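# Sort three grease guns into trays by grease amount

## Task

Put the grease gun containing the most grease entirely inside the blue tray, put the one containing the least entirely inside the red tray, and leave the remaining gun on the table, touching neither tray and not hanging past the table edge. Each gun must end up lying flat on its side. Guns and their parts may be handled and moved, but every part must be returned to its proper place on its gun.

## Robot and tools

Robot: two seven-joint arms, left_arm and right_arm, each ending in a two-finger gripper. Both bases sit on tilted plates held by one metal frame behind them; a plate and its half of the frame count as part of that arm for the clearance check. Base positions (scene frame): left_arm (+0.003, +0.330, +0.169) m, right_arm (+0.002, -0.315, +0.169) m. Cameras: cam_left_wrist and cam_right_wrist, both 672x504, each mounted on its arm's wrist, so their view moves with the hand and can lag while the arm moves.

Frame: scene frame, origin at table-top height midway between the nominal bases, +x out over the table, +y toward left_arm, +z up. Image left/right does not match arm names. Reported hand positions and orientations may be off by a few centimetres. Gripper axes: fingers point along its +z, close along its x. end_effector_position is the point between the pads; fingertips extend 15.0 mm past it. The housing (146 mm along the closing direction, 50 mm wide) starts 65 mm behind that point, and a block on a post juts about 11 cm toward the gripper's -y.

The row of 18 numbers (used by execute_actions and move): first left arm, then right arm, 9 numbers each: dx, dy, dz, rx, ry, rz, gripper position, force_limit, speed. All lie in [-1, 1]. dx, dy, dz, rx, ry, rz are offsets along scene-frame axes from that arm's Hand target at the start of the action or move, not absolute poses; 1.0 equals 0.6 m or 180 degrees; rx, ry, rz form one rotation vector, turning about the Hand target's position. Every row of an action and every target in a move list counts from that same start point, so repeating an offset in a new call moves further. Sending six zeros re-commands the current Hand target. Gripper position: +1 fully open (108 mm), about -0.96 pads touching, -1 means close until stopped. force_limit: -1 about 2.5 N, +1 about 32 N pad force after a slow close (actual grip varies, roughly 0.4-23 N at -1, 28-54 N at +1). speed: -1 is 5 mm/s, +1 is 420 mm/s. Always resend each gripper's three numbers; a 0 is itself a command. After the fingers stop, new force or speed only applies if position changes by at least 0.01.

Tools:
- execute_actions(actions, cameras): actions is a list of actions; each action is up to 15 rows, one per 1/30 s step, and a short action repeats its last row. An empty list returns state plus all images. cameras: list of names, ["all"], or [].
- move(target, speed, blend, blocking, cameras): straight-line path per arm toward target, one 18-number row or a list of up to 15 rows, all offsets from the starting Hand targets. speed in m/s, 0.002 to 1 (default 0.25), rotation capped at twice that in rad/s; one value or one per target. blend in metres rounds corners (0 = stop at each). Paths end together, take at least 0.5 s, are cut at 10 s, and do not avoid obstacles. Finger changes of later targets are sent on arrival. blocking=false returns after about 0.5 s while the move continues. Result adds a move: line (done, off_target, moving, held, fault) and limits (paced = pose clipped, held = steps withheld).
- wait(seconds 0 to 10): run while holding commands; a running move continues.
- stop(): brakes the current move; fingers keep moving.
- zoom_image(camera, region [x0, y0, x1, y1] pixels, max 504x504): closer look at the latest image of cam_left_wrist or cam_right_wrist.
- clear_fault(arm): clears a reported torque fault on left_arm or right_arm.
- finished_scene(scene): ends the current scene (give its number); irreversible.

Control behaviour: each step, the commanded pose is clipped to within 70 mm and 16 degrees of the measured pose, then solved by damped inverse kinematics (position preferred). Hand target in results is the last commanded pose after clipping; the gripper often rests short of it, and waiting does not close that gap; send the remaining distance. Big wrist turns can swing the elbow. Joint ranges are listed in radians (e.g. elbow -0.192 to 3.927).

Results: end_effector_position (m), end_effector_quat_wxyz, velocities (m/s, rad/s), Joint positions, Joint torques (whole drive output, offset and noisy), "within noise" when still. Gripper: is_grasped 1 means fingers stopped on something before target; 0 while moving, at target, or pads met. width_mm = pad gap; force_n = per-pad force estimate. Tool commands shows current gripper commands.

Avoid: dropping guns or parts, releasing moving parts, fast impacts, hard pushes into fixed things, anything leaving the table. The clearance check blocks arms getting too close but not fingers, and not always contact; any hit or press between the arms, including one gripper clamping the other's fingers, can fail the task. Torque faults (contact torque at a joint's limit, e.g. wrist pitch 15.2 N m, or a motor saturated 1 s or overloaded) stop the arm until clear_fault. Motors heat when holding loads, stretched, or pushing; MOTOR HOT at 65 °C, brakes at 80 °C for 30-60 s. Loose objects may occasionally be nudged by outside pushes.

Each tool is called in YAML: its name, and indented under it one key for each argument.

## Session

execute_actions:
  actions: []

Scene clock: 0.00 s.
left_arm: end_effector_position=(+0.4873, +0.0230, +0.1358) width_mm=0.00 is_grasped=0 force_n=0.00 end_effector_quat_wxyz=(+0.506, +0.496, +0.673, +0.213) | right_arm: end_effector_position=(+0.4631, -0.0486, +0.3353) width_mm=108.14 is_grasped=0 force_n=0.00 end_effector_quat_wxyz=(-0.314, +0.125, +0.937, -0.092)
Joint positions: left_arm=[-0.751 1.211 -0.061 1.133 -0.594 -1.257 0.368] | right_arm=[0.188 1.156 0.898 2.413 -0.494 2.094 0.311]
Joint velocities: within noise
Joint torques (N m): no reading
Motor temperatures (°C): left_arm=[32 33 31 37 36 30 42] | right_arm=[31 32 32 34 33 32 31]
Hand target: left_arm +0.4873, +0.0230, +0.1358; +0.506, +0.496, +0.673, +0.213 | right_arm +0.4631, -0.0486, +0.3353; -0.314, +0.125, +0.937, -0.092
Tool commands: left_gripper/position=-0.964 left_gripper/force_limit=+1.0 left_gripper/speed=+1.0 right_gripper/position=+1.0 right_gripper/force_limit=+1.0 right_gripper/speed=+1.0
camera_calibration:
cam_left_wrist: T_world_to_cam=[[0.018447, 0.874551, -0.484582, 0.0407037], [0.0677273, 0.482459, 0.873296, -0.137756], [0.997533, -0.0489291, -0.050331, -0.355096], [0, 0, 0, 1]] pos_world=[0.362799, 0.0134893, 0.122153]
cam_right_wrist: T_world_to_cam=[[-0.780996, 0.28732, 0.554521, 0.191434], [0.389313, 0.918245, 0.0725334, -0.135183], [-0.488346, 0.27253, -0.829003, 0.635847], [0, 0, 0, 1]] pos_world=[0.512651, -0.104159, 0.43077]

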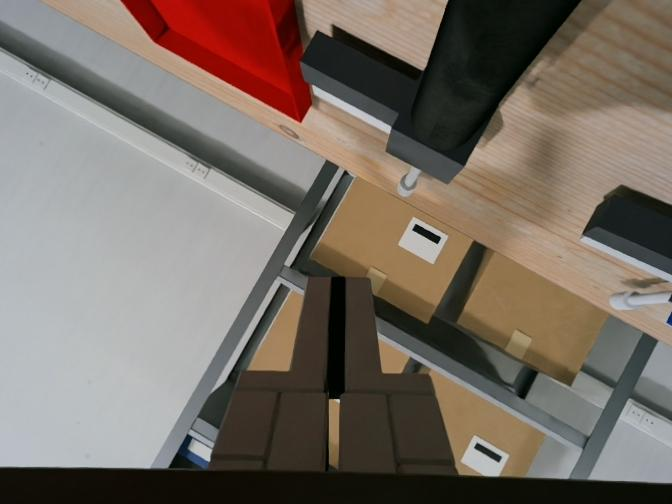

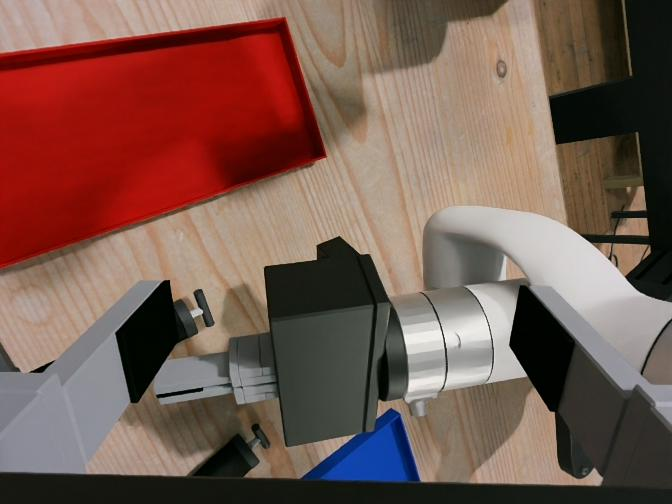

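move:
  target:
    - [0,0,0,0,0,0,-0.964,1,1,-0.188,-0.3,0.308,0,0,0,1,1,1]
    - [-0.1,0.3,0.4,0.06,0.15,-0.037,-0.964,1,1,-0.188,-0.419,0.308,-0.109,-0.199,-0.399,1,1,1]
    - [-0.229,0.462,0.607,0.14,0.344,-0.085,-0.964,1,1,-0.188,-0.419,0.308,-0.109,-0.199,-0.399,1,1,1]
  speed: 0.5
  blend: [0.02,0.05,0]
  cameras: ["all"]

Scene clock: 4.37 s.
left_arm: end_effector_position=(+0.3499, +0.3002, +0.5000) width_mm=0.00 is_grasped=0 force_n=0.05 end_effector_quat_wxyz=(+0.000, +0.707, +0.707, -0.001) | right_arm: end_effector_position=(+0.3503, -0.3000, +0.5201) width_mm=108.14 is_grasped=0 force_n=0.00 end_effector_quat_wxyz=(-0.001, +0.707, +0.707, +0.000)
Joint positions: left_arm=[0.113 -0.471 -0.281 0.974 -0.022 1.425 0.642] | right_arm=[-0.958 -0.76 0.785 1.06 0.417 1.595 0.475]
Joint torques (N m): left_arm=[1.49 -7.01 -2.53 22.65 1.98 -1.18 -1.6] | right_arm=[1.63 -6.88 -9.49 16.25 4.68 -2.79 1.58]
Hand target: left_arm +0.3499, +0.3002, +0.5000; +0.000, +0.707, +0.707, -0.001 | right_arm +0.3503, -0.3000, +0.5201; -0.001, +0.707, +0.707, +0.000
Off the commanded pose: left_arm 0.000 m, 0 deg | right_arm 0.000 m, 0 deg.
move: done; limits=paced
camera_calibration:
cam_left_wrist: T_world_to_cam=[[-0.00798091, 0.999736, -0.0215362, -0.282603], [0.920924, 0.0157407, 0.389424, -0.496718], [0.38966, -0.0167253, -0.920807, 0.452069], [0, 0, 0, 1]] pos_world=[0.279031, 0.297908, 0.603616]
cam_right_wrist: T_world_to_cam=[[-0.00381868, 0.999906, -0.0131684, 0.309837], [0.924995, 0.00853553, 0.379883, -0.494324], [0.379959, -0.0107301, -0.924941, 0.463241], [0, 0, 0, 1]] pos_world=[0.282418, -0.300618, 0.620335]

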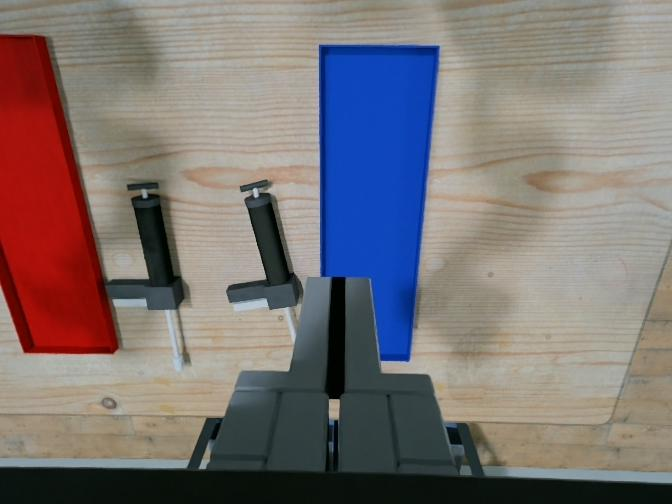

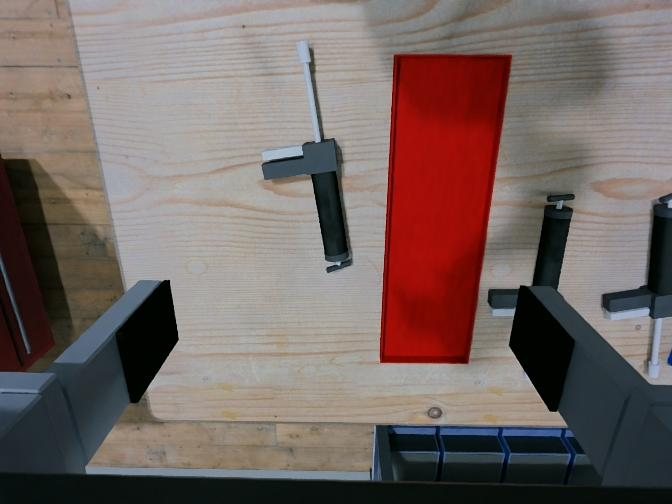

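move:
  target:
    - [0.323,-0.166,-0.6,0,0,0.064,0.4,1,0.5,0.133,0.333,-0.425,0.5,0,0,0,0.6,0.5]
  speed: 0.45
  cameras: ["cam_left_wrist"]

Scene clock: 8.10 s.
left_arm: end_effector_position=(+0.5437, +0.2006, +0.1400) width_mm=75.00 is_grasped=0 force_n=0.00 end_effector_quat_wxyz=(+0.000, +0.633, +0.774, -0.001) | right_arm: end_effector_position=(+0.4301, -0.1002, +0.2651) width_mm=53.01 is_grasped=0 force_n=0.00 end_effector_quat_wxyz=(-0.501, +0.499, +0.500, +0.500)
Joint positions: left_arm=[0.012 0.719 -0.277 1.298 0.48 0.657 -0.014] | right_arm=[-0.786 0.847 0.811 0.937 1.14 0.998 -0.353]
Joint torques (N m): left_arm=[-5.76 -28.67 -6.87 17.76 1.18 -1.22 -1.53] | right_arm=[6.72 -15.53 10.59 12.13 -4.12 3.99 2.44]
Hand target: left_arm +0.5437, +0.2006, +0.1400; +0.000, +0.633, +0.774, -0.001 | right_arm +0.4301, -0.1002, +0.2651; +0.501, -0.499, -0.500, -0.500
Off the commanded pose: left_arm 0.000 m, 0 deg | right_arm 0.000 m, 0 deg.
move: done
camera_calibration:
cam_left_wrist: T_world_to_cam=[[-0.207455, 0.978009, -0.0214729, -0.0764288], [0.899229, 0.199295, 0.389446, -0.558466], [0.385161, 0.0614834, -0.920799, 0.030261], [0, 0, 0, 1]] pos_world=[0.474678, 0.184187, 0.243716]
Images, in order (width x height): cam_left_wrist 672x504.

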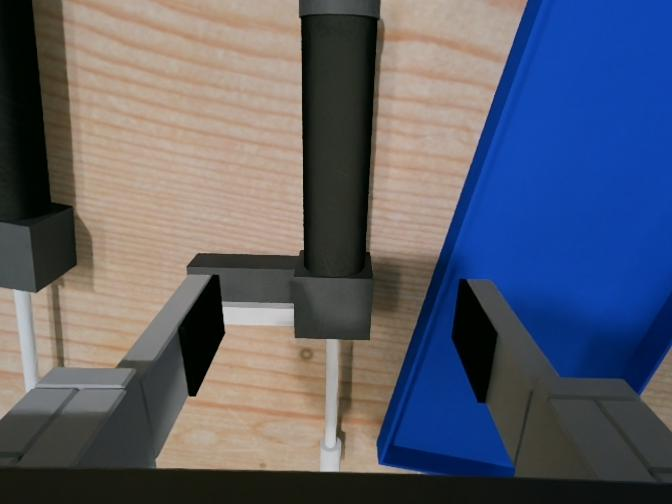

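move:
  target:
    - [0,0,-0.1,0,0,0,-0.07,1,0.5,0,0,0,0,0,0,0,0.6,0.5]
    - [0,0,-0.1925,0,0,0,-0.07,1,0.5,0,0,0,0,0,0,0,0.6,0.5]
    - [0,0,-0.1925,0,0,0,-1,1,-0.2,0,0,0,0,0,0,0,0.6,0.5]
    - [0,0,0.03,0,0,0,-1,1,-0.2,0,0,0,0,0,0,0,0.6,0.5]
    - [0.007,-0.05,0.184,0,0,-0.064,-1,1,-0.2,0,0,0,0,0,0,0,0.6,0.5]
  speed: [0.3,0.15,0.2,0.2,0.25]
  blend: [0,0,0,0.02,0]
  cameras: ["all"]

Scene clock: 12.27 s.
left_arm: end_effector_position=(+0.5479, +0.1706, +0.2503) width_mm=34.95 is_grasped=1 force_n=46.57 end_effector_quat_wxyz=(+0.000, +0.707, +0.707, -0.001) | right_arm: end_effector_position=(+0.4301, -0.1002, +0.2651) width_mm=53.01 is_grasped=0 force_n=0.00 end_effector_quat_wxyz=(-0.501, +0.499, +0.500, +0.500)
Joint positions: left_arm=[0.013 0.551 -0.389 1.363 0.392 0.899 0.199] | right_arm=[-0.786 0.847 0.81 0.937 1.14 0.998 -0.353]
Joint torques (N m): left_arm=[-0.41 -38.81 -15.42 22.66 -1.54 -1.98 1.54] | right_arm=[6.47 -15.45 10.68 12.3 -4.01 4.06 2.26]
Hand target: left_arm +0.5479, +0.1706, +0.2504; +0.000, +0.707, +0.707, -0.001 | right_arm +0.4301, -0.1002, +0.2651; +0.501, -0.499, -0.500, -0.500
Off the commanded pose: left_arm 0.000 m, 0 deg | right_arm 0.000 m, 0 deg.
move: done
camera_calibration:
cam_left_wrist: T_world_to_cam=[[-0.00793034, 0.999739, -0.0214052, -0.156903], [0.92096, 0.0156416, 0.389343, -0.579793], [0.389576, -0.0166257, -0.920844, 0.142951], [0, 0, 0, 1]] pos_world=[0.477031, 0.168308, 0.354015]
cam_right_wrist: T_world_to_cam=[[-0.00391151, 0.0132056, 0.999905, -0.260395], [0.924995, -0.379881, 0.00863549, -0.413344], [0.379959, 0.924941, -0.0107292, 0.0505462], [0, 0, 0, 1]] pos_world=[0.362118, -0.200335, 0.264482]

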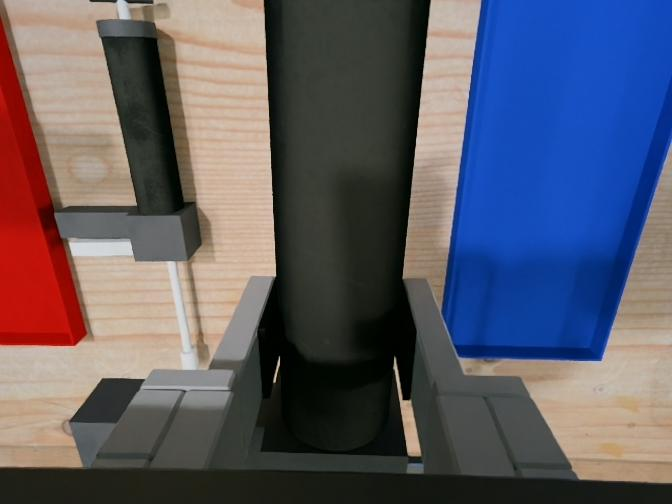

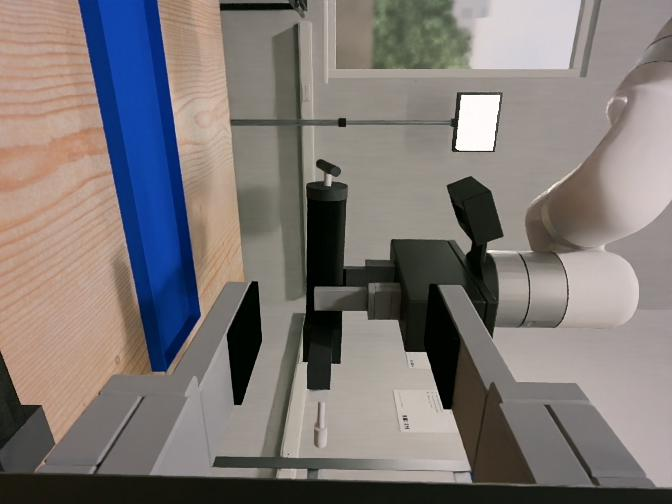

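move:
  target:
    - [0,0,0,0,0,0,-1,1,-0.2,0.003,0.27,-0.021,0,0,0,0.2,0.6,0]
    - [0,0,0,0,0,0,-1,1,-0.2,0.003,0.44,-0.021,0,0,0,0.2,0.6,0]
    - [0,0,0,0,0,0,-1,1,-0.2,0.003,0.44,-0.021,0,0,0,-1,0.6,-0.6]
  speed: [0.35,0.18,0.2]
  blend: [0.02,0,0]
  cameras: ["all"]

Scene clock: 15.03 s.
left_arm: end_effector_position=(+0.5479, +0.1706, +0.2504) width_mm=34.95 is_grasped=1 force_n=46.27 end_effector_quat_wxyz=(+0.000, +0.707, +0.707, -0.001) | right_arm: end_effector_position=(+0.4319, +0.1638, +0.2525) width_mm=8.15 is_grasped=1 force_n=42.22 end_effector_quat_wxyz=(-0.501, +0.499, +0.500, +0.500)
Joint positions: left_arm=[0.013 0.551 -0.389 1.363 0.392 0.899 0.199] | right_arm=[-0.189 1.218 0.932 1.33 1.52 0.594 -0.561]
Joint torques (N m): left_arm=[-1.07 -36.68 -14.13 21.35 -1.01 -2.56 1.29] | right_arm=[6.27 -22.45 16.76 11.1 -3.48 2.68 2.26]
Hand target: left_arm +0.5479, +0.1706, +0.2504; +0.000, +0.707, +0.707, -0.001 | right_arm +0.4319, +0.1638, +0.2525; +0.501, -0.499, -0.500, -0.500
Off the commanded pose: left_arm 0.000 m, 0 deg | right_arm 0.000 m, 0 deg.
move: done
camera_calibration:
cam_left_wrist: T_world_to_cam=[[-0.00798061, 0.999736, -0.0215369, -0.15683], [0.920888, 0.0157422, 0.389509, -0.579873], [0.389745, -0.0167246, -0.920771, 0.142954], [0, 0, 0, 1]] pos_world=[0.477031, 0.168308, 0.354116]
cam_right_wrist: T_world_to_cam=[[-0.00381868, 0.0131684, 0.999906, -0.251307], [0.924995, -0.379883, 0.00853553, -0.314587], [0.379959, 0.924941, -0.0107301, -0.194457], [0, 0, 0, 1]] pos_world=[0.363918, 0.0636648, 0.251882]

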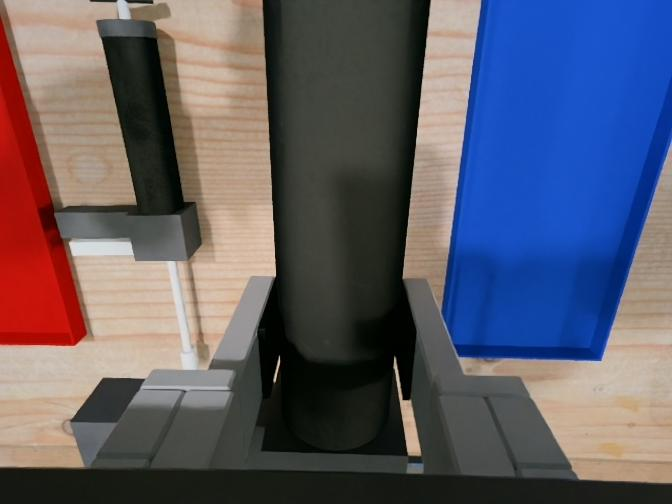

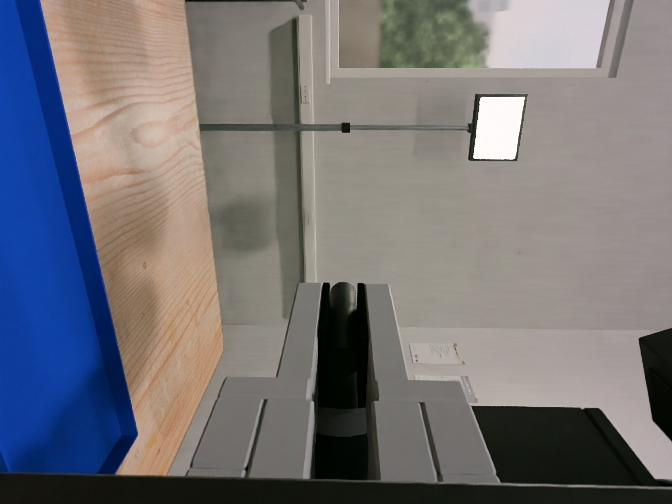

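move:
  target: [0,0,0,0,0,0,-1,1,-0.2,-0.03,0,0,0,0,0,-1,0.6,-0.6]
  speed: 0.05

move:
  target: [0,0,0,0,0,0,-1,1,-0.2,-0.02,0,0,0,0,0,-1,0.6,-0.6]
  speed: 0.05

move:
  target: [0,0,0,0,0,0,-1,1,-0.2,-0.02,0,0,0,0,0,-1,0.6,-0.6]
  speed: 0.05

move:
  target: [0,0,0,0,0,0,-1,1,-0.2,-0.02,0,0,0,0,0,-1,0.6,-0.6]
  speed: 0.05

Scene clock: 16.27 s.
left_arm: end_effector_position=(+0.5479, +0.1706, +0.2504) width_mm=34.95 is_grasped=1 force_n=46.06 end_effector_quat_wxyz=(+0.000, +0.707, +0.707, -0.001) | right_arm: end_effector_position=(+0.4139, +0.1638, +0.2525) width_mm=8.15 is_grasped=1 force_n=42.22 end_effector_quat_wxyz=(-0.501, +0.499, +0.500, +0.500)
Joint positions: left_arm=[0.013 0.551 -0.389 1.363 0.392 0.899 0.199] | right_arm=[-0.208 1.215 0.95 1.278 1.569 0.58 -0.625]
Joint torques (N m): left_arm=[-1.61 -31.35 -11.06 18.83 0.3 -3.29 0.78] | right_arm=[-1.58 -32.88 20.14 1.01 4.18 1.67 -1.88]
Hand target: left_arm +0.5479, +0.1706, +0.2504; +0.000, +0.707, +0.707, -0.001 | right_arm +0.4139, +0.1638, +0.2525; +0.501, -0.499, -0.500, -0.500
Off the commanded pose: left_arm 0.000 m, 0 deg | right_arm 0.000 m, 0 deg.
move: done

Scene clock: 17.10 s.
left_arm: end_effector_position=(+0.5477, +0.1706, +0.2502) width_mm=34.94 is_grasped=1 force_n=45.67 end_effector_quat_wxyz=(-0.001, +0.707, +0.707, -0.001) | right_arm: end_effector_position=(+0.4020, +0.1637, +0.2526) width_mm=8.15 is_grasped=1 force_n=42.20 end_effector_quat_wxyz=(-0.501, +0.499, +0.500, +0.500)
Joint positions: left_arm=[0.013 0.551 -0.389 1.363 0.392 0.9 0.199] | right_arm=[-0.219 1.214 0.962 1.245 1.603 0.572 -0.669]
Joint torques (N m): left_arm=[-0.31 -38.92 -9.2 31.2 2.33 -9.82 0.24] | right_arm=[4.34 -24.18 21.89 -11.41 2.91 2.26 -1.87]
Hand target: left_arm +0.5479, +0.1706, +0.2504; +0.000, +0.707, +0.707, -0.001 | right_arm +0.4019, +0.1638, +0.2525; +0.501, -0.499, -0.500, -0.500
Off the commanded pose: left_arm 0.000 m, 0 deg | right_arm 0.000 m, 0 deg.
move: done

Scene clock: 17.93 s.
left_arm: end_effector_position=(+0.5479, +0.1706, +0.2504) width_mm=34.94 is_grasped=1 force_n=45.67 end_effector_quat_wxyz=(+0.000, +0.707, +0.707, -0.001) | right_arm: end_effector_position=(+0.3899, +0.1638, +0.2525) width_mm=8.15 is_grasped=1 force_n=42.21 end_effector_quat_wxyz=(-0.501, +0.499, +0.500, +0.500)
Joint positions: left_arm=[0.013 0.551 -0.389 1.363 0.392 0.899 0.199] | right_arm=[-0.23 1.214 0.972 1.213 1.638 0.565 -0.714]
Joint torques (N m): left_arm=[2.08 -43.09 -6.07 32.18 3.24 -11.03 -0.51] | right_arm=[4.29 -27.25 21.78 -13.41 2.82 1.94 -1.9]
Motor temperatures (°C): left_arm=[32 34 32 42 36 30 42] | right_arm=[31 32 36 35 33 32 31]
Hand target: left_arm +0.5479, +0.1706, +0.2504; +0.000, +0.707, +0.707, -0.001 | right_arm +0.3899, +0.1638, +0.2525; +0.501, -0.499, -0.500, -0.500
Off the commanded pose: left_arm 0.000 m, 0 deg | right_arm 0.000 m, 0 deg.
move: done

Scene clock: 18.77 s.
left_arm: end_effector_position=(+0.5479, +0.1706, +0.2504) width_mm=34.94 is_grasped=1 force_n=45.60 end_effector_quat_wxyz=(+0.000, +0.707, +0.707, -0.001) | right_arm: end_effector_position=(+0.3779, +0.1638, +0.2525) width_mm=8.15 is_grasped=1 force_n=42.21 end_effector_quat_wxyz=(-0.501, +0.499, +0.500, +0.500)
Joint positions: left_arm=[0.013 0.551 -0.389 1.363 0.392 0.899 0.199] | right_arm=[-0.239 1.214 0.981 1.182 1.674 0.559 -0.759]
Joint torques (N m): left_arm=[3.14 -42.9 -2.63 32.18 3.27 -10.89 -0.75] | right_arm=[4.78 -23.28 21.89 -15.7 2.57 1.73 -1.81]
Hand target: left_arm +0.5479, +0.1706, +0.2504; +0.000, +0.707, +0.707, -0.001 | right_arm +0.3779, +0.1638, +0.2525; +0.501, -0.499, -0.500, -0.500
Off the commanded pose: left_arm 0.000 m, 0 deg | right_arm 0.000 m, 0 deg.
move: done

move:
  target:
    - [0,0,0,0,0,0,-1,1,-0.2,0.0945,0,0,0,0,0,-1,0.6,-0.6]
    - [0,0,0,0,0,0,-1,1,-0.2,0.092,0,0,0,0,0,0.2,0.6,0.4]
    - [0,0,0,0,0,0,-1,1,-0.2,0.092,-0.4,0.03,0,0,0,0.2,0.6,0.4]
    - [-0.07,-0.25,0,0,0,0,-1,1,-0.2,0.05,-0.78,0.05,-0.5,0,0,0.2,0.6,0.4]
    - [-0.155,-0.4845,-0.2,0,0,0,-1,1,-0.2,0.1,-0.808,0.02,-0.5,0,0,0.2,0.6,0.4]
  speed: [0.12,0.1,0.35,0.45,0.35]
  blend: [0,0,0.03,0.05,0]
  cameras: ["all"]

Scene clock: 24.73 s.
left_arm: end_effector_position=(+0.4549, -0.1200, +0.1304) width_mm=34.95 is_grasped=1 force_n=45.94 end_effector_quat_wxyz=(+0.000, +0.707, +0.707, +0.000) | right_arm: end_effector_position=(+0.4379, -0.3210, +0.2645) width_mm=64.00 is_grasped=0 force_n=0.00 end_effector_quat_wxyz=(-0.001, +0.707, +0.707, +0.000)
Joint positions: left_arm=[-0.528 1.094 -0.378 1.835 0.55 0.908 -0.313] | right_arm=[-0.808 0.097 0.873 0.788 -0.269 0.731 1.035]
Joint torques (N m): left_arm=[-5.89 -38.54 -15.49 21.36 -1.49 -1.98 1.56] | right_arm=[6.16 -9.48 0.9 23.8 -4.55 -0.95 2.17]
Hand target: left_arm +0.4549, -0.1201, +0.1304; +0.000, +0.707, +0.707, -0.001 | right_arm +0.4379, -0.3210, +0.2645; -0.001, +0.707, +0.707, +0.000
Off the commanded pose: left_arm 0.000 m, 0 deg | right_arm 0.000 m, 0 deg.
move: done
camera_calibration:
cam_left_wrist: T_world_to_cam=[[-0.00801976, 0.999738, -0.021445, 0.130459], [0.920888, 0.0157425, 0.38951, -0.442874], [0.389746, -0.0166246, -0.920772, 0.0637656], [0, 0, 0, 1]] pos_world=[0.384031, -0.122392, 0.234015]
cam_right_wrist: T_world_to_cam=[[-0.00391151, 0.999905, -0.0132056, 0.327851], [0.924995, 0.00863549, 0.379881, -0.477951], [0.379959, -0.0107292, -0.924941, 0.193354], [0, 0, 0, 1]] pos_world=[0.369918, -0.321618, 0.364735]

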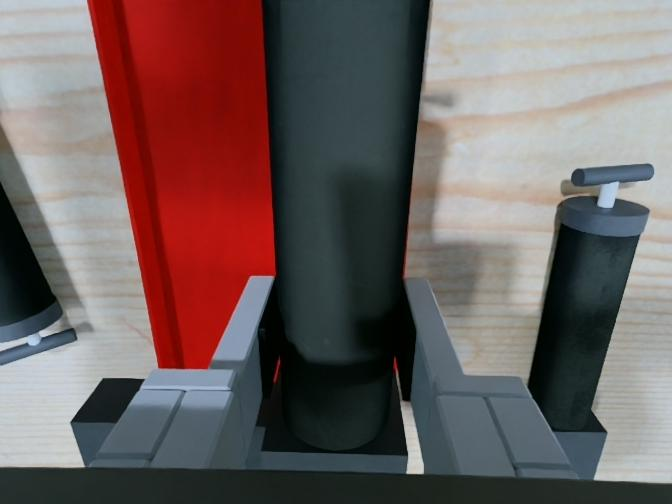

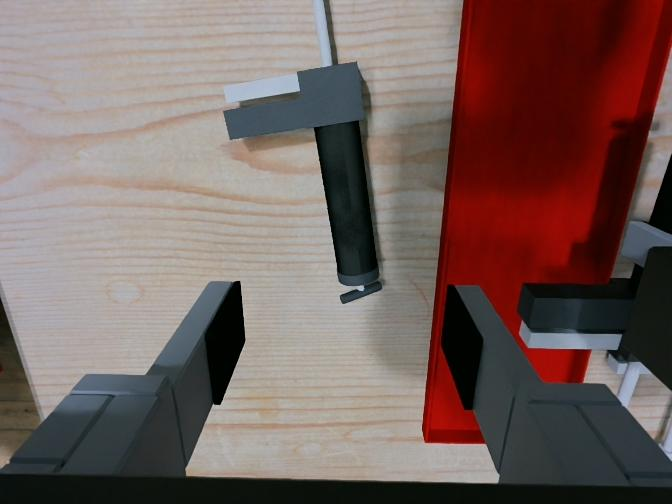

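move:
  target:
    - [0,0,-0.135,0,0,0,-1,1,-0.2,0,0,0,0,0,-0.3,0.2,0.6,0.4]
    - [0,0,-0.1605,0,0,0,-1,1,-0.2,0,0,0,0,0,-0.5,0.2,0.6,0.4]
    - [0,0,-0.1605,0,0,0,-0.1,1,-0.4,0,0,0,0,0,-0.5,0.2,0.6,0.4]
    - [0,0,0.1,0,0,0,-0.1,1,-0.4,0,0,0,0,0,-0.956,0.2,0.6,0.4]
  speed: [0.4,0.05,0.1,0.6]
  cameras: ["all"]

Scene clock: 35.57 s.
left_arm: end_effector_position=(+0.4549, -0.1201, +0.1591) width_mm=47.49 is_grasped=0 force_n=0.00 end_effector_quat_wxyz=(+0.000, +0.707, +0.707, -0.001) | right_arm: end_effector_position=(+0.4379, -0.3210, +0.2645) width_mm=64.00 is_grasped=0 force_n=0.00 end_effector_quat_wxyz=(-0.001, +0.840, -0.542, +0.001)
Joint positions: left_arm=[-0.523 1.039 -0.394 1.82 0.534 0.949 -0.307] | right_arm=[-0.634 0.078 0.698 0.782 -0.236 0.719 3.728]
Joint torques (N m): left_arm=[-0.18 -42.51 -16.77 14.64 -1.62 -1.17 1.48] | right_arm=[6.26 -11.69 0.56 24.03 -4.5 -1.11 2.18]
Hand target: left_arm +0.4549, -0.1201, +0.1591; +0.000, +0.707, +0.707, -0.001 (not the last commanded pose) | right_arm +0.4379, -0.3210, +0.2645; -0.001, +0.840, -0.542, +0.001 (not the last commanded pose)
Off the commanded pose: left_arm 0.031 m, 0 deg | right_arm 0.000 m, 16 deg.
move: off_target (left_arm, right_arm; path cut at 10 s); path passed 3 of 4 targets
camera_calibration:
cam_left_wrist: T_world_to_cam=[[-0.00792807, 0.999739, -0.0214051, 0.131031], [0.920924, 0.015641, 0.389428, -0.454097], [0.389661, -0.0166251, -0.920808, 0.0903258], [0, 0, 0, 1]] pos_world=[0.384031, -0.122392, 0.262815]
cam_right_wrist: T_world_to_cam=[[0.41526, -0.909607, -0.0132185, -0.468608], [-0.839396, -0.388727, 0.379874, 0.167099], [-0.350675, -0.146651, -0.924944, 0.469657], [0, 0, 0, 1]] pos_world=[0.499553, -0.292417, 0.364735]

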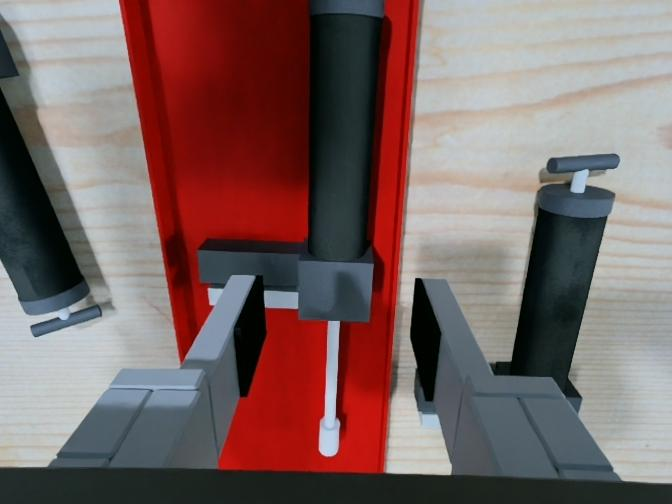

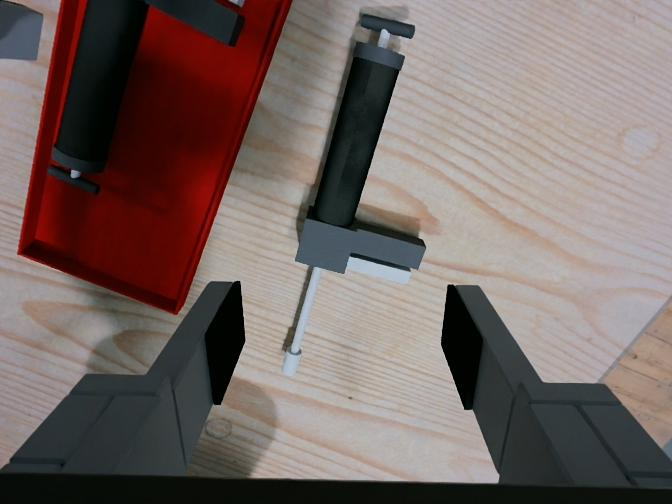

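move:
  target:
    - [0.1535,0.23,0.0,0,0,0,0,1,0.4,-0.015,-0.009,-0.2,0,0,-0.0844,0.2,0.6,0.4]
  speed: 0.35
  cameras: ["all"]

Scene clock: 37.27 s.
left_arm: end_effector_position=(+0.5470, +0.0179, +0.1592) width_mm=52.99 is_grasped=0 force_n=0.00 end_effector_quat_wxyz=(+0.000, +0.707, +0.707, -0.001) | right_arm: end_effector_position=(+0.4289, -0.3264, +0.1445) width_mm=64.00 is_grasped=0 force_n=0.00 end_effector_quat_wxyz=(-0.001, +0.761, -0.649, +0.001)
Joint positions: left_arm=[-0.26 0.95 -0.372 1.709 0.523 0.897 -0.063] | right_arm=[-0.529 0.417 0.484 0.764 -0.708 0.458 4.32]
Joint torques (N m): left_arm=[-0.43 -33.34 -13.3 19.28 -1.55 -1.19 1.47] | right_arm=[6.46 -16.49 3.11 18.1 -4.76 -3.55 2.1]
Hand target: left_arm +0.5470, +0.0179, +0.1591; +0.000, +0.707, +0.707, -0.001 | right_arm +0.4289, -0.3264, +0.1445; -0.001, +0.761, -0.649, +0.001
Off the commanded pose: left_arm 0.000 m, 0 deg | right_arm 0.000 m, 0 deg.
move: done
camera_calibration:
cam_left_wrist: T_world_to_cam=[[-0.00784977, 0.999736, -0.0215891, -0.00609032], [0.920925, 0.0156405, 0.389425, -0.541109], [0.38966, -0.016825, -0.920805, 0.0568264], [0, 0, 0, 1]] pos_world=[0.476131, 0.015508, 0.262916]
cam_right_wrist: T_world_to_cam=[[0.162358, -0.986644, -0.0131989, -0.388054], [-0.911933, -0.155146, 0.379879, 0.310327], [-0.376853, -0.04964, -0.924942, 0.397586], [0, 0, 0, 1]] pos_world=[0.495832, -0.314989, 0.244735]

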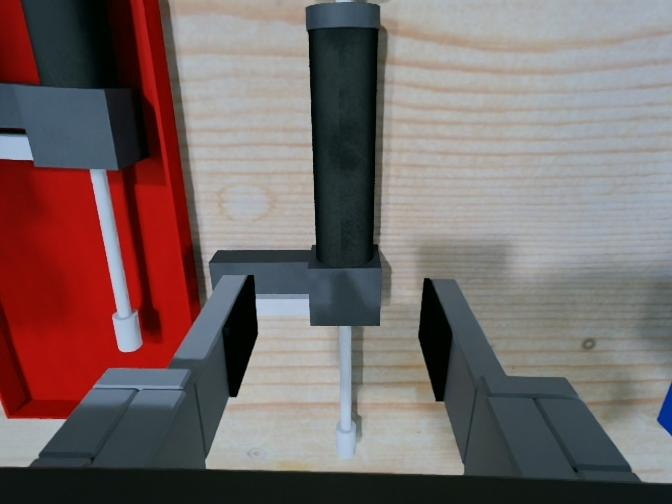

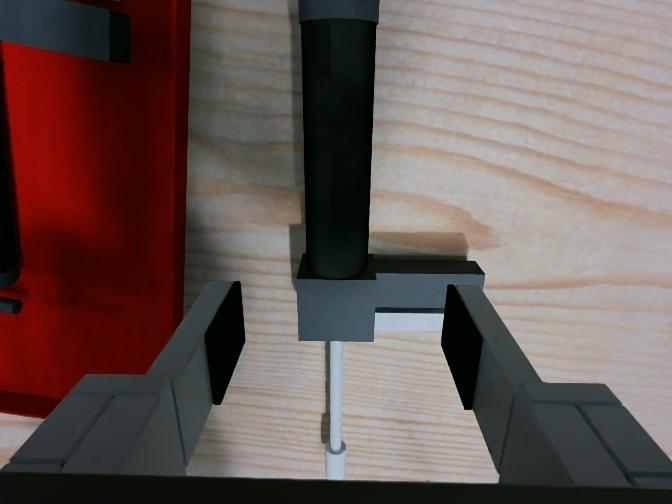

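move:
  target:
    - [0,0,0.1,0,0,0,0,0.6,0.4,0,0,-0.2,0,0,0,0,1,0.4]
    - [0,0.05,0.177,-0.2,0,0,0,0.6,0.4,0,0,-0.2,0,0,0,-1,1,-0.2]
    - [-0.195,0.087,0.177,-0.5,0,0,0,0.6,0.4,0,0,0.1,0,0,0,-1,1,-0.2]
    - [-0.195,0.087,0.177,-0.5,0,0,0,0.6,0.4,0.1985,0.2607,0.176,0,0,0.9494,-1,1,-0.2]
  speed: [0.3,0.4,0.3,0.6]
  cameras: ["all"]

Scene clock: 45.93 s.
left_arm: end_effector_position=(+0.4300, +0.0701, +0.2653) width_mm=53.00 is_grasped=0 force_n=0.00 end_effector_quat_wxyz=(+0.500, +0.500, +0.499, -0.500) | right_arm: end_effector_position=(+0.5480, -0.1700, +0.2501) width_mm=35.12 is_grasped=1 force_n=47.81 end_effector_quat_wxyz=(-0.001, +0.707, +0.707, +0.000)
Joint positions: left_arm=[1.145 1.547 -1.2 0.848 -0.188 0.42 1.306] | right_arm=[-0.48 0.796 1.002 1.391 -0.866 1.106 1.622]
Joint torques (N m): left_arm=[0.72 -11.32 -26.53 -2.65 2.38 3.66 1.41] | right_arm=[7.34 -23.86 18.84 22.27 4.6 -1.61 -1.99]
Hand target: left_arm +0.4300, +0.0701, +0.2653; +0.500, +0.500, +0.499, -0.500 | right_arm +0.5480, -0.1700, +0.2501; -0.001, +0.707, +0.707, +0.000
Off the commanded pose: left_arm 0.000 m, 0 deg | right_arm 0.000 m, 0 deg.
move: done
camera_calibration:
cam_left_wrist: T_world_to_cam=[[-0.00798091, -0.0215362, -0.999736, 0.274231], [0.920924, 0.389424, -0.0157407, -0.394207], [0.38966, -0.920807, 0.0167253, 0.0156343], [0, 0, 0, 1]] pos_world=[0.359131, 0.173816, 0.267692]
cam_right_wrist: T_world_to_cam=[[-0.00409715, 0.999903, -0.0132798, 0.17732], [0.924995, 0.00883541, 0.379877, -0.575552], [0.379958, -0.0107274, -0.924942, 0.139729], [0, 0, 0, 1]] pos_world=[0.480018, -0.170718, 0.350235]

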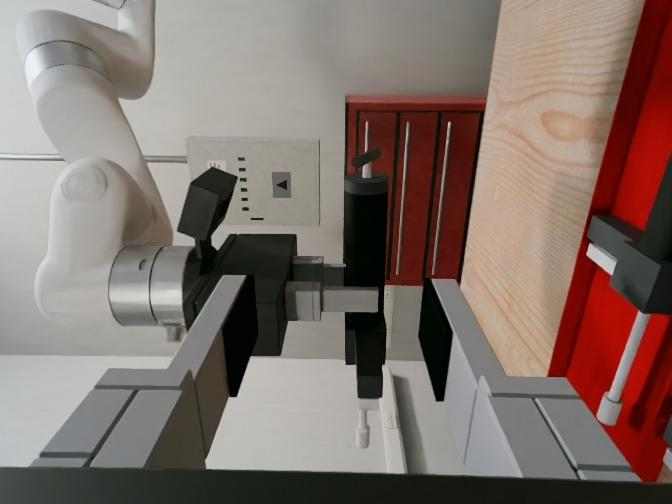

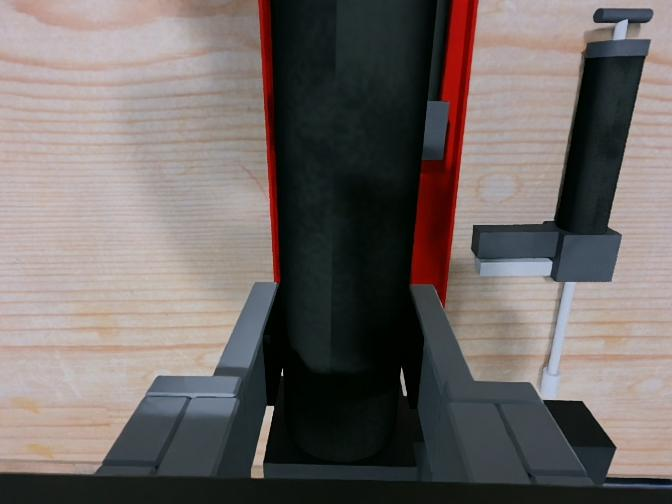

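move:
  target:
    - [-0.02,-0.22,-0.0305,0,0,0,0.1,0.6,0,0,0,0,0,0,0,-1,1,-0.2]
    - [-0.02,-0.38,-0.0305,0,0,0,0.1,0.6,0,0,0,0,0,0,0,-1,1,-0.2]
    - [-0.02,-0.38,-0.0305,0,0,0,-1,0.6,-0.6,0,0,0,0,0,0,-1,1,-0.2]
  speed: [0.35,0.18,0.2]
  blend: [0.02,0,0]
  cameras: ["cam_left_wrist"]

move:
  target: [-0.037,0,0,0,0,0,-1,0.6,-0.6,0,0,0,0,0,0,-1,1,-0.2]
  speed: 0.05

move:
  target: [-0.03,0,0,0,0,0,-1,0.6,-0.6,0,0,0,0,0,0,-1,1,-0.2]
  speed: 0.05

move:
  target: [-0.023,0,0,0,0,0,-1,0.6,-0.6,0,0,0,0,0,0,-1,1,-0.2]
  speed: 0.05

move:
  target: [-0.023,0,0,0,0,0,-1,0.6,-0.6,0,0,0,0,0,0,-1,1,-0.2]
  speed: 0.05
  cameras: ["cam_left_wrist"]

Scene clock: 52.93 s.
left_arm: end_effector_position=(+0.4180, -0.1579, +0.2471) width_mm=7.88 is_grasped=1 force_n=40.86 end_effector_quat_wxyz=(+0.500, +0.500, +0.499, -0.500) | right_arm: end_effector_position=(+0.5480, -0.1700, +0.2501) width_mm=35.12 is_grasped=1 force_n=47.64 end_effector_quat_wxyz=(-0.001, +0.707, +0.707, +0.000)
Joint positions: left_arm=[0.492 1.861 -1.309 1.175 -0.188 0.03 1.369] | right_arm=[-0.48 0.796 1.002 1.392 -0.866 1.106 1.622]
Joint torques (N m): left_arm=[-4.74 -16.68 -33.56 -6.31 2.23 3.21 -1.54] | right_arm=[6.83 -25.09 17.88 21.23 3.86 -1.89 -1.73]
Hand target: left_arm +0.4180, -0.1579, +0.2470; +0.500, +0.500, +0.499, -0.500 | right_arm +0.5480, -0.1700, +0.2501; -0.001, +0.707, +0.707, +0.000
Off the commanded pose: left_arm 0.000 m, 0 deg | right_arm 0.000 m, 0 deg.
move: done
camera_calibration:
cam_left_wrist: T_world_to_cam=[[-0.0079829, -0.0215371, -0.999736, 0.250931], [0.920924, 0.389424, -0.0157428, -0.294655], [0.38966, -0.920807, 0.0167253, -0.189328], [0, 0, 0, 1]] pos_world=[0.347131, -0.0541842, 0.249392]
Images, in order (width x height): cam_left_wrist 672x504.

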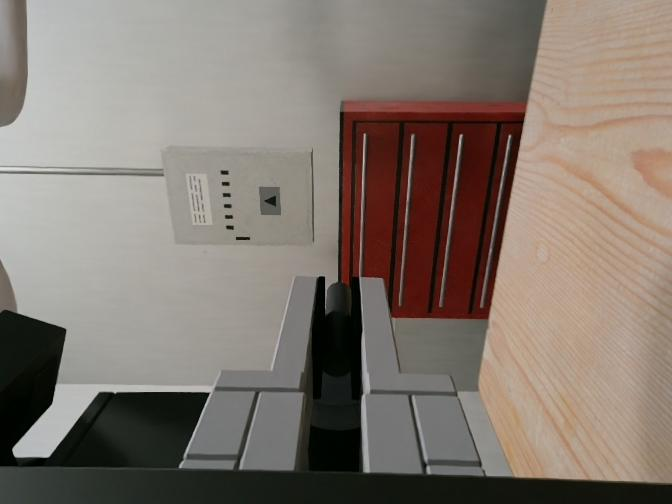

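Scene clock: 53.80 s.
left_arm: end_effector_position=(+0.3958, -0.1579, +0.2470) width_mm=7.88 is_grasped=1 force_n=40.86 end_effector_quat_wxyz=(+0.500, +0.500, +0.499, -0.500) | right_arm: end_effector_position=(+0.5480, -0.1700, +0.2501) width_mm=35.12 is_grasped=1 force_n=47.29 end_effector_quat_wxyz=(-0.001, +0.707, +0.707, +0.000)
Joint positions: left_arm=[0.515 1.885 -1.3 1.104 -0.181 -0.026 1.39] | right_arm=[-0.48 0.796 1.002 1.392 -0.866 1.106 1.622]
Joint torques (N m): left_arm=[-0.66 -13.41 -26.74 -12.3 3.05 1.15 1.35] | right_arm=[5.27 -26.99 16.2 19.05 1.18 -2.68 -1.25]
Hand target: left_arm +0.3958, -0.1579, +0.2470; +0.500, +0.500, +0.499, -0.500 | right_arm +0.5480, -0.1700, +0.2501; -0.001, +0.707, +0.707, +0.000
Off the commanded pose: left_arm 0.000 m, 0 deg | right_arm 0.000 m, 0 deg.
move: done

Scene clock: 54.63 s.
left_arm: end_effector_position=(+0.3778, -0.1579, +0.2470) width_mm=7.88 is_grasped=1 force_n=40.87 end_effector_quat_wxyz=(+0.500, +0.500, +0.499, -0.500) | right_arm: end_effector_position=(+0.5480, -0.1700, +0.2501) width_mm=35.12 is_grasped=1 force_n=47.09 end_effector_quat_wxyz=(-0.001, +0.707, +0.707, +0.000)
Joint positions: left_arm=[0.532 1.907 -1.291 1.05 -0.174 -0.071 1.407] | right_arm=[-0.48 0.796 1.002 1.392 -0.866 1.106 1.622]
Joint torques (N m): left_arm=[-0.9 -12.25 -25.86 -12.84 3.02 1.18 1.36] | right_arm=[3.76 -28.67 15.28 16.7 -1.26 -3.33 -0.84]
Hand target: left_arm +0.3778, -0.1579, +0.2470; +0.500, +0.500, +0.499, -0.500 | right_arm +0.5480, -0.1700, +0.2501; -0.001, +0.707, +0.707, +0.000
Off the commanded pose: left_arm 0.000 m, 0 deg | right_arm 0.000 m, 0 deg.
move: done

Scene clock: 55.43 s.
left_arm: end_effector_position=(+0.3640, -0.1579, +0.2470) width_mm=7.88 is_grasped=1 force_n=40.87 end_effector_quat_wxyz=(+0.500, +0.500, +0.499, -0.500) | right_arm: end_effector_position=(+0.5480, -0.1700, +0.2501) width_mm=35.12 is_grasped=1 force_n=46.96 end_effector_quat_wxyz=(-0.001, +0.707, +0.707, +0.000)
Joint positions: left_arm=[0.543 1.924 -1.283 1.011 -0.168 -0.106 1.42] | right_arm=[-0.48 0.796 1.002 1.392 -0.866 1.106 1.622]
Joint torques (N m): left_arm=[-1.02 -11.4 -25.2 -13.24 3.02 1.17 1.42] | right_arm=[2.43 -30.51 15.21 14.83 -2.2 -3.98 -0.38]
Hand target: left_arm +0.3640, -0.1579, +0.2470; +0.500, +0.500, +0.499, -0.500 | right_arm +0.5480, -0.1700, +0.2501; -0.001, +0.707, +0.707, +0.000
Off the commanded pose: left_arm 0.000 m, 0 deg | right_arm 0.000 m, 0 deg.
move: done

Scene clock: 56.23 s.
left_arm: end_effector_position=(+0.3502, -0.1579, +0.2470) width_mm=7.88 is_grasped=1 force_n=40.87 end_effector_quat_wxyz=(+0.500, +0.500, +0.499, -0.500) | right_arm: end_effector_position=(+0.5480, -0.1700, +0.2501) width_mm=35.12 is_grasped=1 force_n=46.87 end_effector_quat_wxyz=(-0.001, +0.707, +0.707, +0.000)
Joint positions: left_arm=[0.554 1.943 -1.274 0.973 -0.161 -0.14 1.433] | right_arm=[-0.48 0.796 1.002 1.392 -0.866 1.106 1.622]
Joint torques (N m): left_arm=[-1.11 -10.44 -24.38 -13.7 2.95 1.37 1.39] | right_arm=[0.94 -32.24 15.74 14.98 -2.18 -4.57 0.01]
Hand target: left_arm +0.3502, -0.1579, +0.2470; +0.500, +0.500, +0.499, -0.500 | right_arm +0.5480, -0.1700, +0.2501; -0.001, +0.707, +0.707, +0.000
Off the commanded pose: left_arm 0.000 m, 0 deg | right_arm 0.000 m, 0 deg.
move: done
camera_calibration:
cam_left_wrist: T_world_to_cam=[[-0.00788892, -0.0214971, -0.999738, 0.250366], [0.920925, 0.389426, -0.0156407, -0.232241], [0.38966, -0.920807, 0.016725, -0.162909], [0, 0, 0, 1]] pos_world=[0.279331, -0.0541844, 0.249392]
Images, in order (width x height): cam_left_wrist 672x504.

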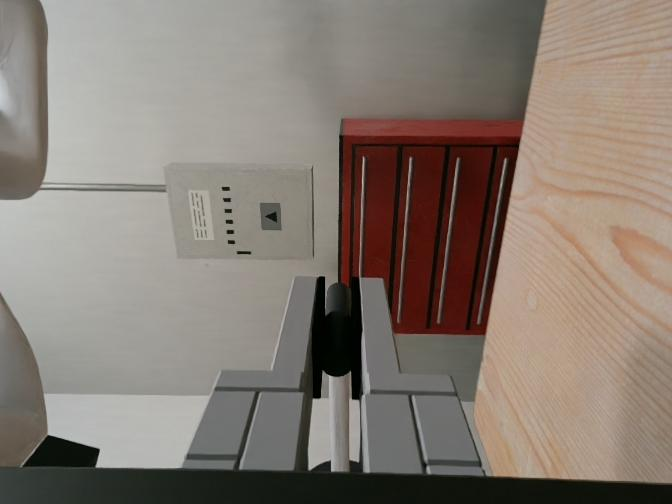

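move:
  target: [-0.02,0,0,0,0,0,-1,0.6,-0.6,0,0,0,0,0,0,-1,1,-0.2]
  speed: 0.05

move:
  target: [-0.02,0,0,0,0,0,-1,0.6,-0.6,0,0,0,0,0,0,-1,1,-0.2]
  speed: 0.05

Scene clock: 57.23 s.
left_arm: end_effector_position=(+0.3382, -0.1579, +0.2470) width_mm=7.88 is_grasped=1 force_n=40.87 end_effector_quat_wxyz=(+0.500, +0.500, +0.499, -0.500) | right_arm: end_effector_position=(+0.5480, -0.1700, +0.2501) width_mm=35.12 is_grasped=1 force_n=46.80 end_effector_quat_wxyz=(-0.001, +0.707, +0.707, +0.000)
Joint positions: left_arm=[0.563 1.959 -1.266 0.941 -0.154 -0.17 1.444] | right_arm=[-0.48 0.796 1.002 1.392 -0.866 1.106 1.622]
Joint torques (N m): left_arm=[-0.97 -9.5 -23.79 -13.87 3.12 1.26 1.42] | right_arm=[-0.36 -34.38 15.95 14.99 -1.91 -4.79 0.62]
Hand target: left_arm +0.3382, -0.1579, +0.2470; +0.500, +0.500, +0.499, -0.500 | right_arm +0.5480, -0.1700, +0.2501; -0.001, +0.707, +0.707, +0.000
Off the commanded pose: left_arm 0.000 m, 0 deg | right_arm 0.000 m, 0 deg.
move: done

Scene clock: 58.03 s.
left_arm: end_effector_position=(+0.3266, -0.1578, +0.2468) width_mm=7.88 is_grasped=1 force_n=40.86 end_effector_quat_wxyz=(+0.500, +0.500, +0.500, -0.500) | right_arm: end_effector_position=(+0.5479, -0.1700, +0.2501) width_mm=35.12 is_grasped=1 force_n=46.82 end_effector_quat_wxyz=(-0.001, +0.707, +0.707, -0.001)
Joint positions: left_arm=[0.571 1.977 -1.257 0.911 -0.147 -0.199 1.455] | right_arm=[-0.48 0.796 1.002 1.391 -0.866 1.107 1.622]
Joint torques (N m): left_arm=[-10.73 -4.28 -10.76 -30.03 1.64 8.85 1.38] | right_arm=[-1.7 -33.82 17.56 38.52 -4.62 -9.55 1.33]
Hand target: left_arm +0.3262, -0.1579, +0.2470; +0.500, +0.500, +0.499, -0.500 | right_arm +0.5480, -0.1700, +0.2501; -0.001, +0.707, +0.707, +0.000
Off the commanded pose: left_arm 0.000 m, 0 deg | right_arm 0.000 m, 0 deg.
move: done

move:
  target:
    - [0.158,0,0,0,0,0,-1,0.6,-0.6,0,0,0,0,0,0,-1,1,-0.2]
    - [0.156,0,0,0,0,0,0.1,0.6,0.4,0,0,0,0,0,0,-1,1,-0.2]
    - [0.156,0.45,0.03,0,0,0,0.1,0.6,0.4,0,0,0,0,0,0,-1,1,-0.2]
    - [0.156,0.88,0.05,0,0,0,0.1,0.6,0.4,-0.113,0.517,-0.1,0,0,0,-1,1,-0.2]
    - [0.156,0.88,0.05,0,0,0,0.1,0.6,0.4,-0.113,0.517,-0.35,0,0,0,-1,1,-0.2]
    - [0.156,0.88,0.05,0,0,0,0.1,0.6,0.4,-0.113,0.517,-0.374,0,0,0,-1,1,-0.2]
  speed: [0.12,0.1,0.4,0.4,0.25,0.06]
  blend: [0,0,0.04,0.03,0.01,0]
  cameras: ["all"]

Scene clock: 63.93 s.
left_arm: end_effector_position=(+0.4198, +0.3701, +0.2770) width_mm=58.49 is_grasped=0 force_n=0.00 end_effector_quat_wxyz=(+0.500, +0.500, +0.499, -0.500) | right_arm: end_effector_position=(+0.4803, +0.1403, +0.0258) width_mm=35.12 is_grasped=1 force_n=46.93 end_effector_quat_wxyz=(-0.001, +0.707, +0.707, +0.000)
Joint positions: left_arm=[1.661 1.326 -1.192 1.12 -0.106 1.251 1.241] | right_arm=[0.404 1.562 0.774 2.218 -1.079 1.057 1.954]
Joint torques (N m): left_arm=[-4 -15.57 -25.96 2.63 0.41 3.18 -1.67] | right_arm=[7.31 -32.94 9.65 16.56 4.72 -1.02 -1.97]
Motor temperatures (°C): left_arm=[32 34 37 41 36 31 42] | right_arm=[31 33 38 38 33 33 31]
Hand target: left_arm +0.4198, +0.3701, +0.2770; +0.500, +0.500, +0.499, -0.500 | right_arm +0.4802, +0.1402, +0.0257; -0.001, +0.707, +0.707, +0.000
Off the commanded pose: left_arm 0.000 m, 0 deg | right_arm 0.000 m, 0 deg.
move: done; blend cut to 0.0072 m at target 5; limits=paced
camera_calibration:
cam_left_wrist: T_world_to_cam=[[-0.00798091, -0.0215362, -0.999736, 0.292307], [0.920924, 0.389424, -0.0157407, -0.501457], [0.38966, -0.920807, 0.0167253, 0.295655], [0, 0, 0, 1]] pos_world=[0.348931, 0.473816, 0.279392]
cam_right_wrist: T_world_to_cam=[[-0.004113, 0.999907, -0.0129655, -0.136241], [0.924909, 0.008733, 0.380088, -0.430442], [0.380166, -0.0104286, -0.92486, -0.0388212], [0, 0, 0, 1]] pos_world=[0.412318, 0.139582, 0.125935]

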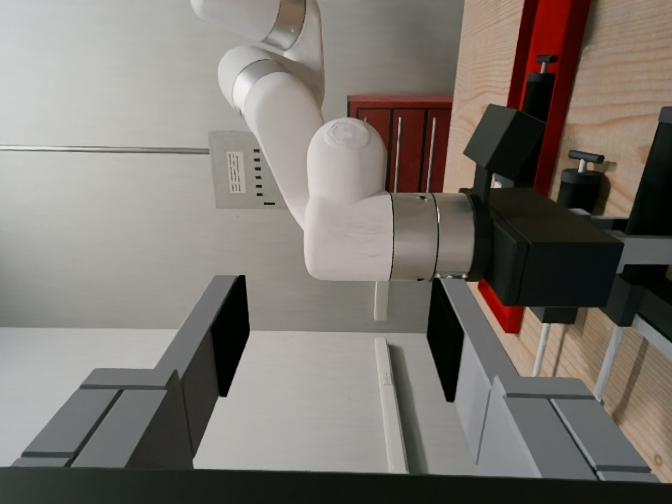

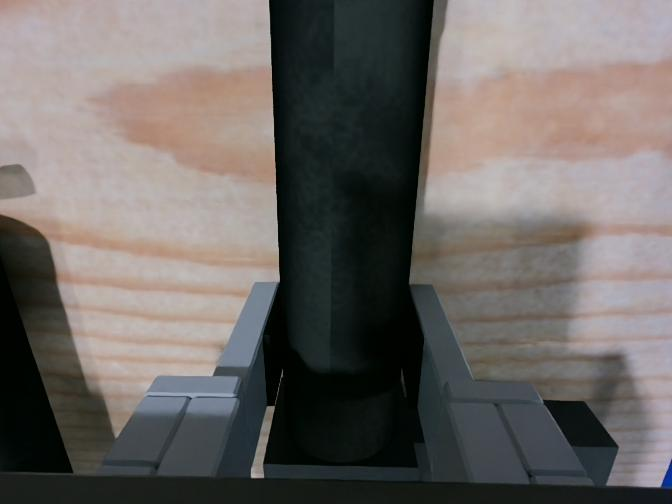

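move:
  target:
    - [0,0,0,0,0,0,0,0.6,0.4,0,0,0,0,0,0,-0.05,1,0]
    - [0,0,0,0,0,0,0,0.6,0.4,0,0,0.2,0,0,0,-0.05,1,0]
    - [0,0,0,0,0,0,0,0.6,0.4,0.111,-0.197,0.15,0,0,0,-0.05,1,0]
    - [0,0,0,0,0,0,0,0.6,0.4,0.111,-0.197,-0.0015,0,0,0,-0.05,1,0]
  speed: [0.2,0.3,0.35,0.15]
  blend: [0,0.03,0,0]
  cameras: ["cam_right_wrist"]

Scene clock: 67.20 s.
left_arm: end_effector_position=(+0.4198, +0.3701, +0.2770) width_mm=53.01 is_grasped=0 force_n=0.00 end_effector_quat_wxyz=(+0.500, +0.500, +0.499, -0.500) | right_arm: end_effector_position=(+0.5469, +0.0221, +0.0249) width_mm=50.24 is_grasped=0 force_n=0.00 end_effector_quat_wxyz=(-0.001, +0.707, +0.707, +0.000)
Joint positions: left_arm=[1.661 1.326 -1.192 1.12 -0.106 1.251 1.241] | right_arm=[0.123 1.457 0.748 2.009 -1.108 0.992 1.835]
Joint torques (N m): left_arm=[-4.02 -15.67 -26.39 2.58 0.15 2.44 -1.64] | right_arm=[7.44 -31.31 10.87 15.91 2.88 -1.25 -1.93]
Hand target: left_arm +0.4198, +0.3701, +0.2770; +0.500, +0.500, +0.499, -0.500 | right_arm +0.5468, +0.0220, +0.0248; -0.001, +0.707, +0.707, +0.000
Off the commanded pose: left_arm 0.000 m, 0 deg | right_arm 0.000 m, 0 deg.
move: done
camera_calibration:
cam_right_wrist: T_world_to_cam=[[-0.00424153, 0.999908, -0.0129095, -0.017735], [0.924873, 0.00883155, 0.380173, -0.490663], [0.380251, -0.0103272, -0.924825, -0.0662529], [0, 0, 0, 1]] pos_world=[0.478918, 0.0213824, 0.125035]
Images, in order (width x height): cam_right_wrist 672x504.

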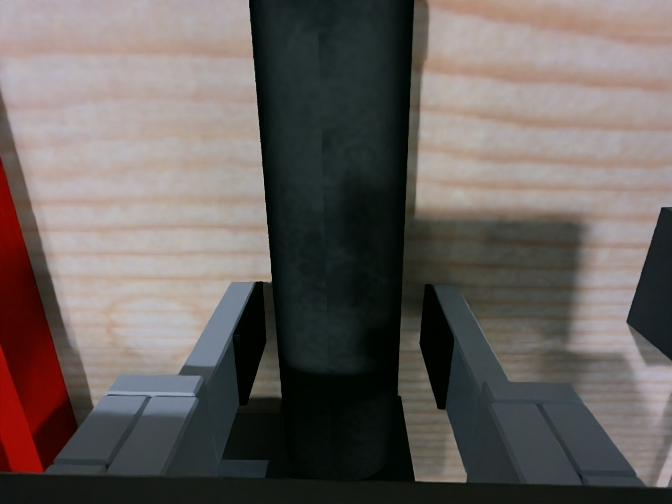

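move:
  target:
    - [0,0,0,0,0,0,0,0.6,0.4,0,0,0,0,0,0,-1,1,-0.2]
    - [0,0,0,0,0,0,0,0.6,0.4,0,0,0.25,0,0,0,-1,1,-0.2]
    - [0.017,-0.45,0,0,0,0,0,0.6,0.4,0.002,-0.32,0.375,0,0,0,-1,1,-0.2]
  speed: [0.2,0.2,0.3]
  blend: [0,0.03,0]
  cameras: ["all"]

Scene clock: 70.20 s.
left_arm: end_effector_position=(+0.4300, +0.1002, +0.2770) width_mm=53.01 is_grasped=0 force_n=0.00 end_effector_quat_wxyz=(+0.500, +0.500, +0.499, -0.500) | right_arm: end_effector_position=(+0.5480, -0.1700, +0.2498) width_mm=35.12 is_grasped=1 force_n=48.48 end_effector_quat_wxyz=(-0.001, +0.707, +0.707, +0.000)
Joint positions: left_arm=[1.227 1.495 -1.217 0.824 -0.192 0.491 1.284] | right_arm=[-0.485 0.803 1.01 1.392 -0.874 1.111 1.626]
Joint torques (N m): left_arm=[-4.81 -10.94 -33.31 -1.76 -1.32 0.04 1.41] | right_arm=[-1.39 -37 18.88 13.38 4.52 -4.01 -1.98]
Hand target: left_arm +0.4300, +0.1001, +0.2770; +0.500, +0.500, +0.499, -0.500 | right_arm +0.5480, -0.1700, +0.2498; -0.001, +0.707, +0.707, +0.000
Off the commanded pose: left_arm 0.000 m, 0 deg | right_arm 0.000 m, 0 deg.
move: done
camera_calibration:
cam_left_wrist: T_world_to_cam=[[-0.00792778, -0.0214058, -0.999739, 0.286529], [0.920888, 0.389512, -0.0156425, -0.405738], [0.389746, -0.920772, 0.0166244, 0.0430529], [0, 0, 0, 1]] pos_world=[0.359131, 0.203815, 0.279392]
cam_right_wrist: T_world_to_cam=[[-0.0041343, 0.999905, -0.013187, 0.177202], [0.924994, 0.00883451, 0.379878, -0.575477], [0.379958, -0.0106274, -0.924943, 0.139563], [0, 0, 0, 1]] pos_world=[0.480018, -0.170618, 0.350035]

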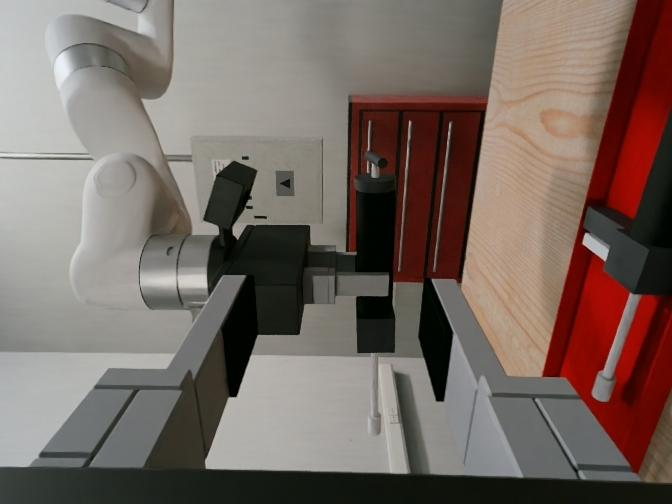

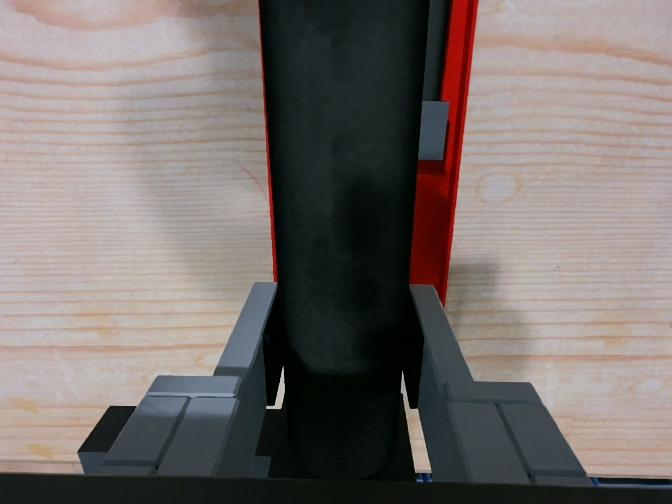

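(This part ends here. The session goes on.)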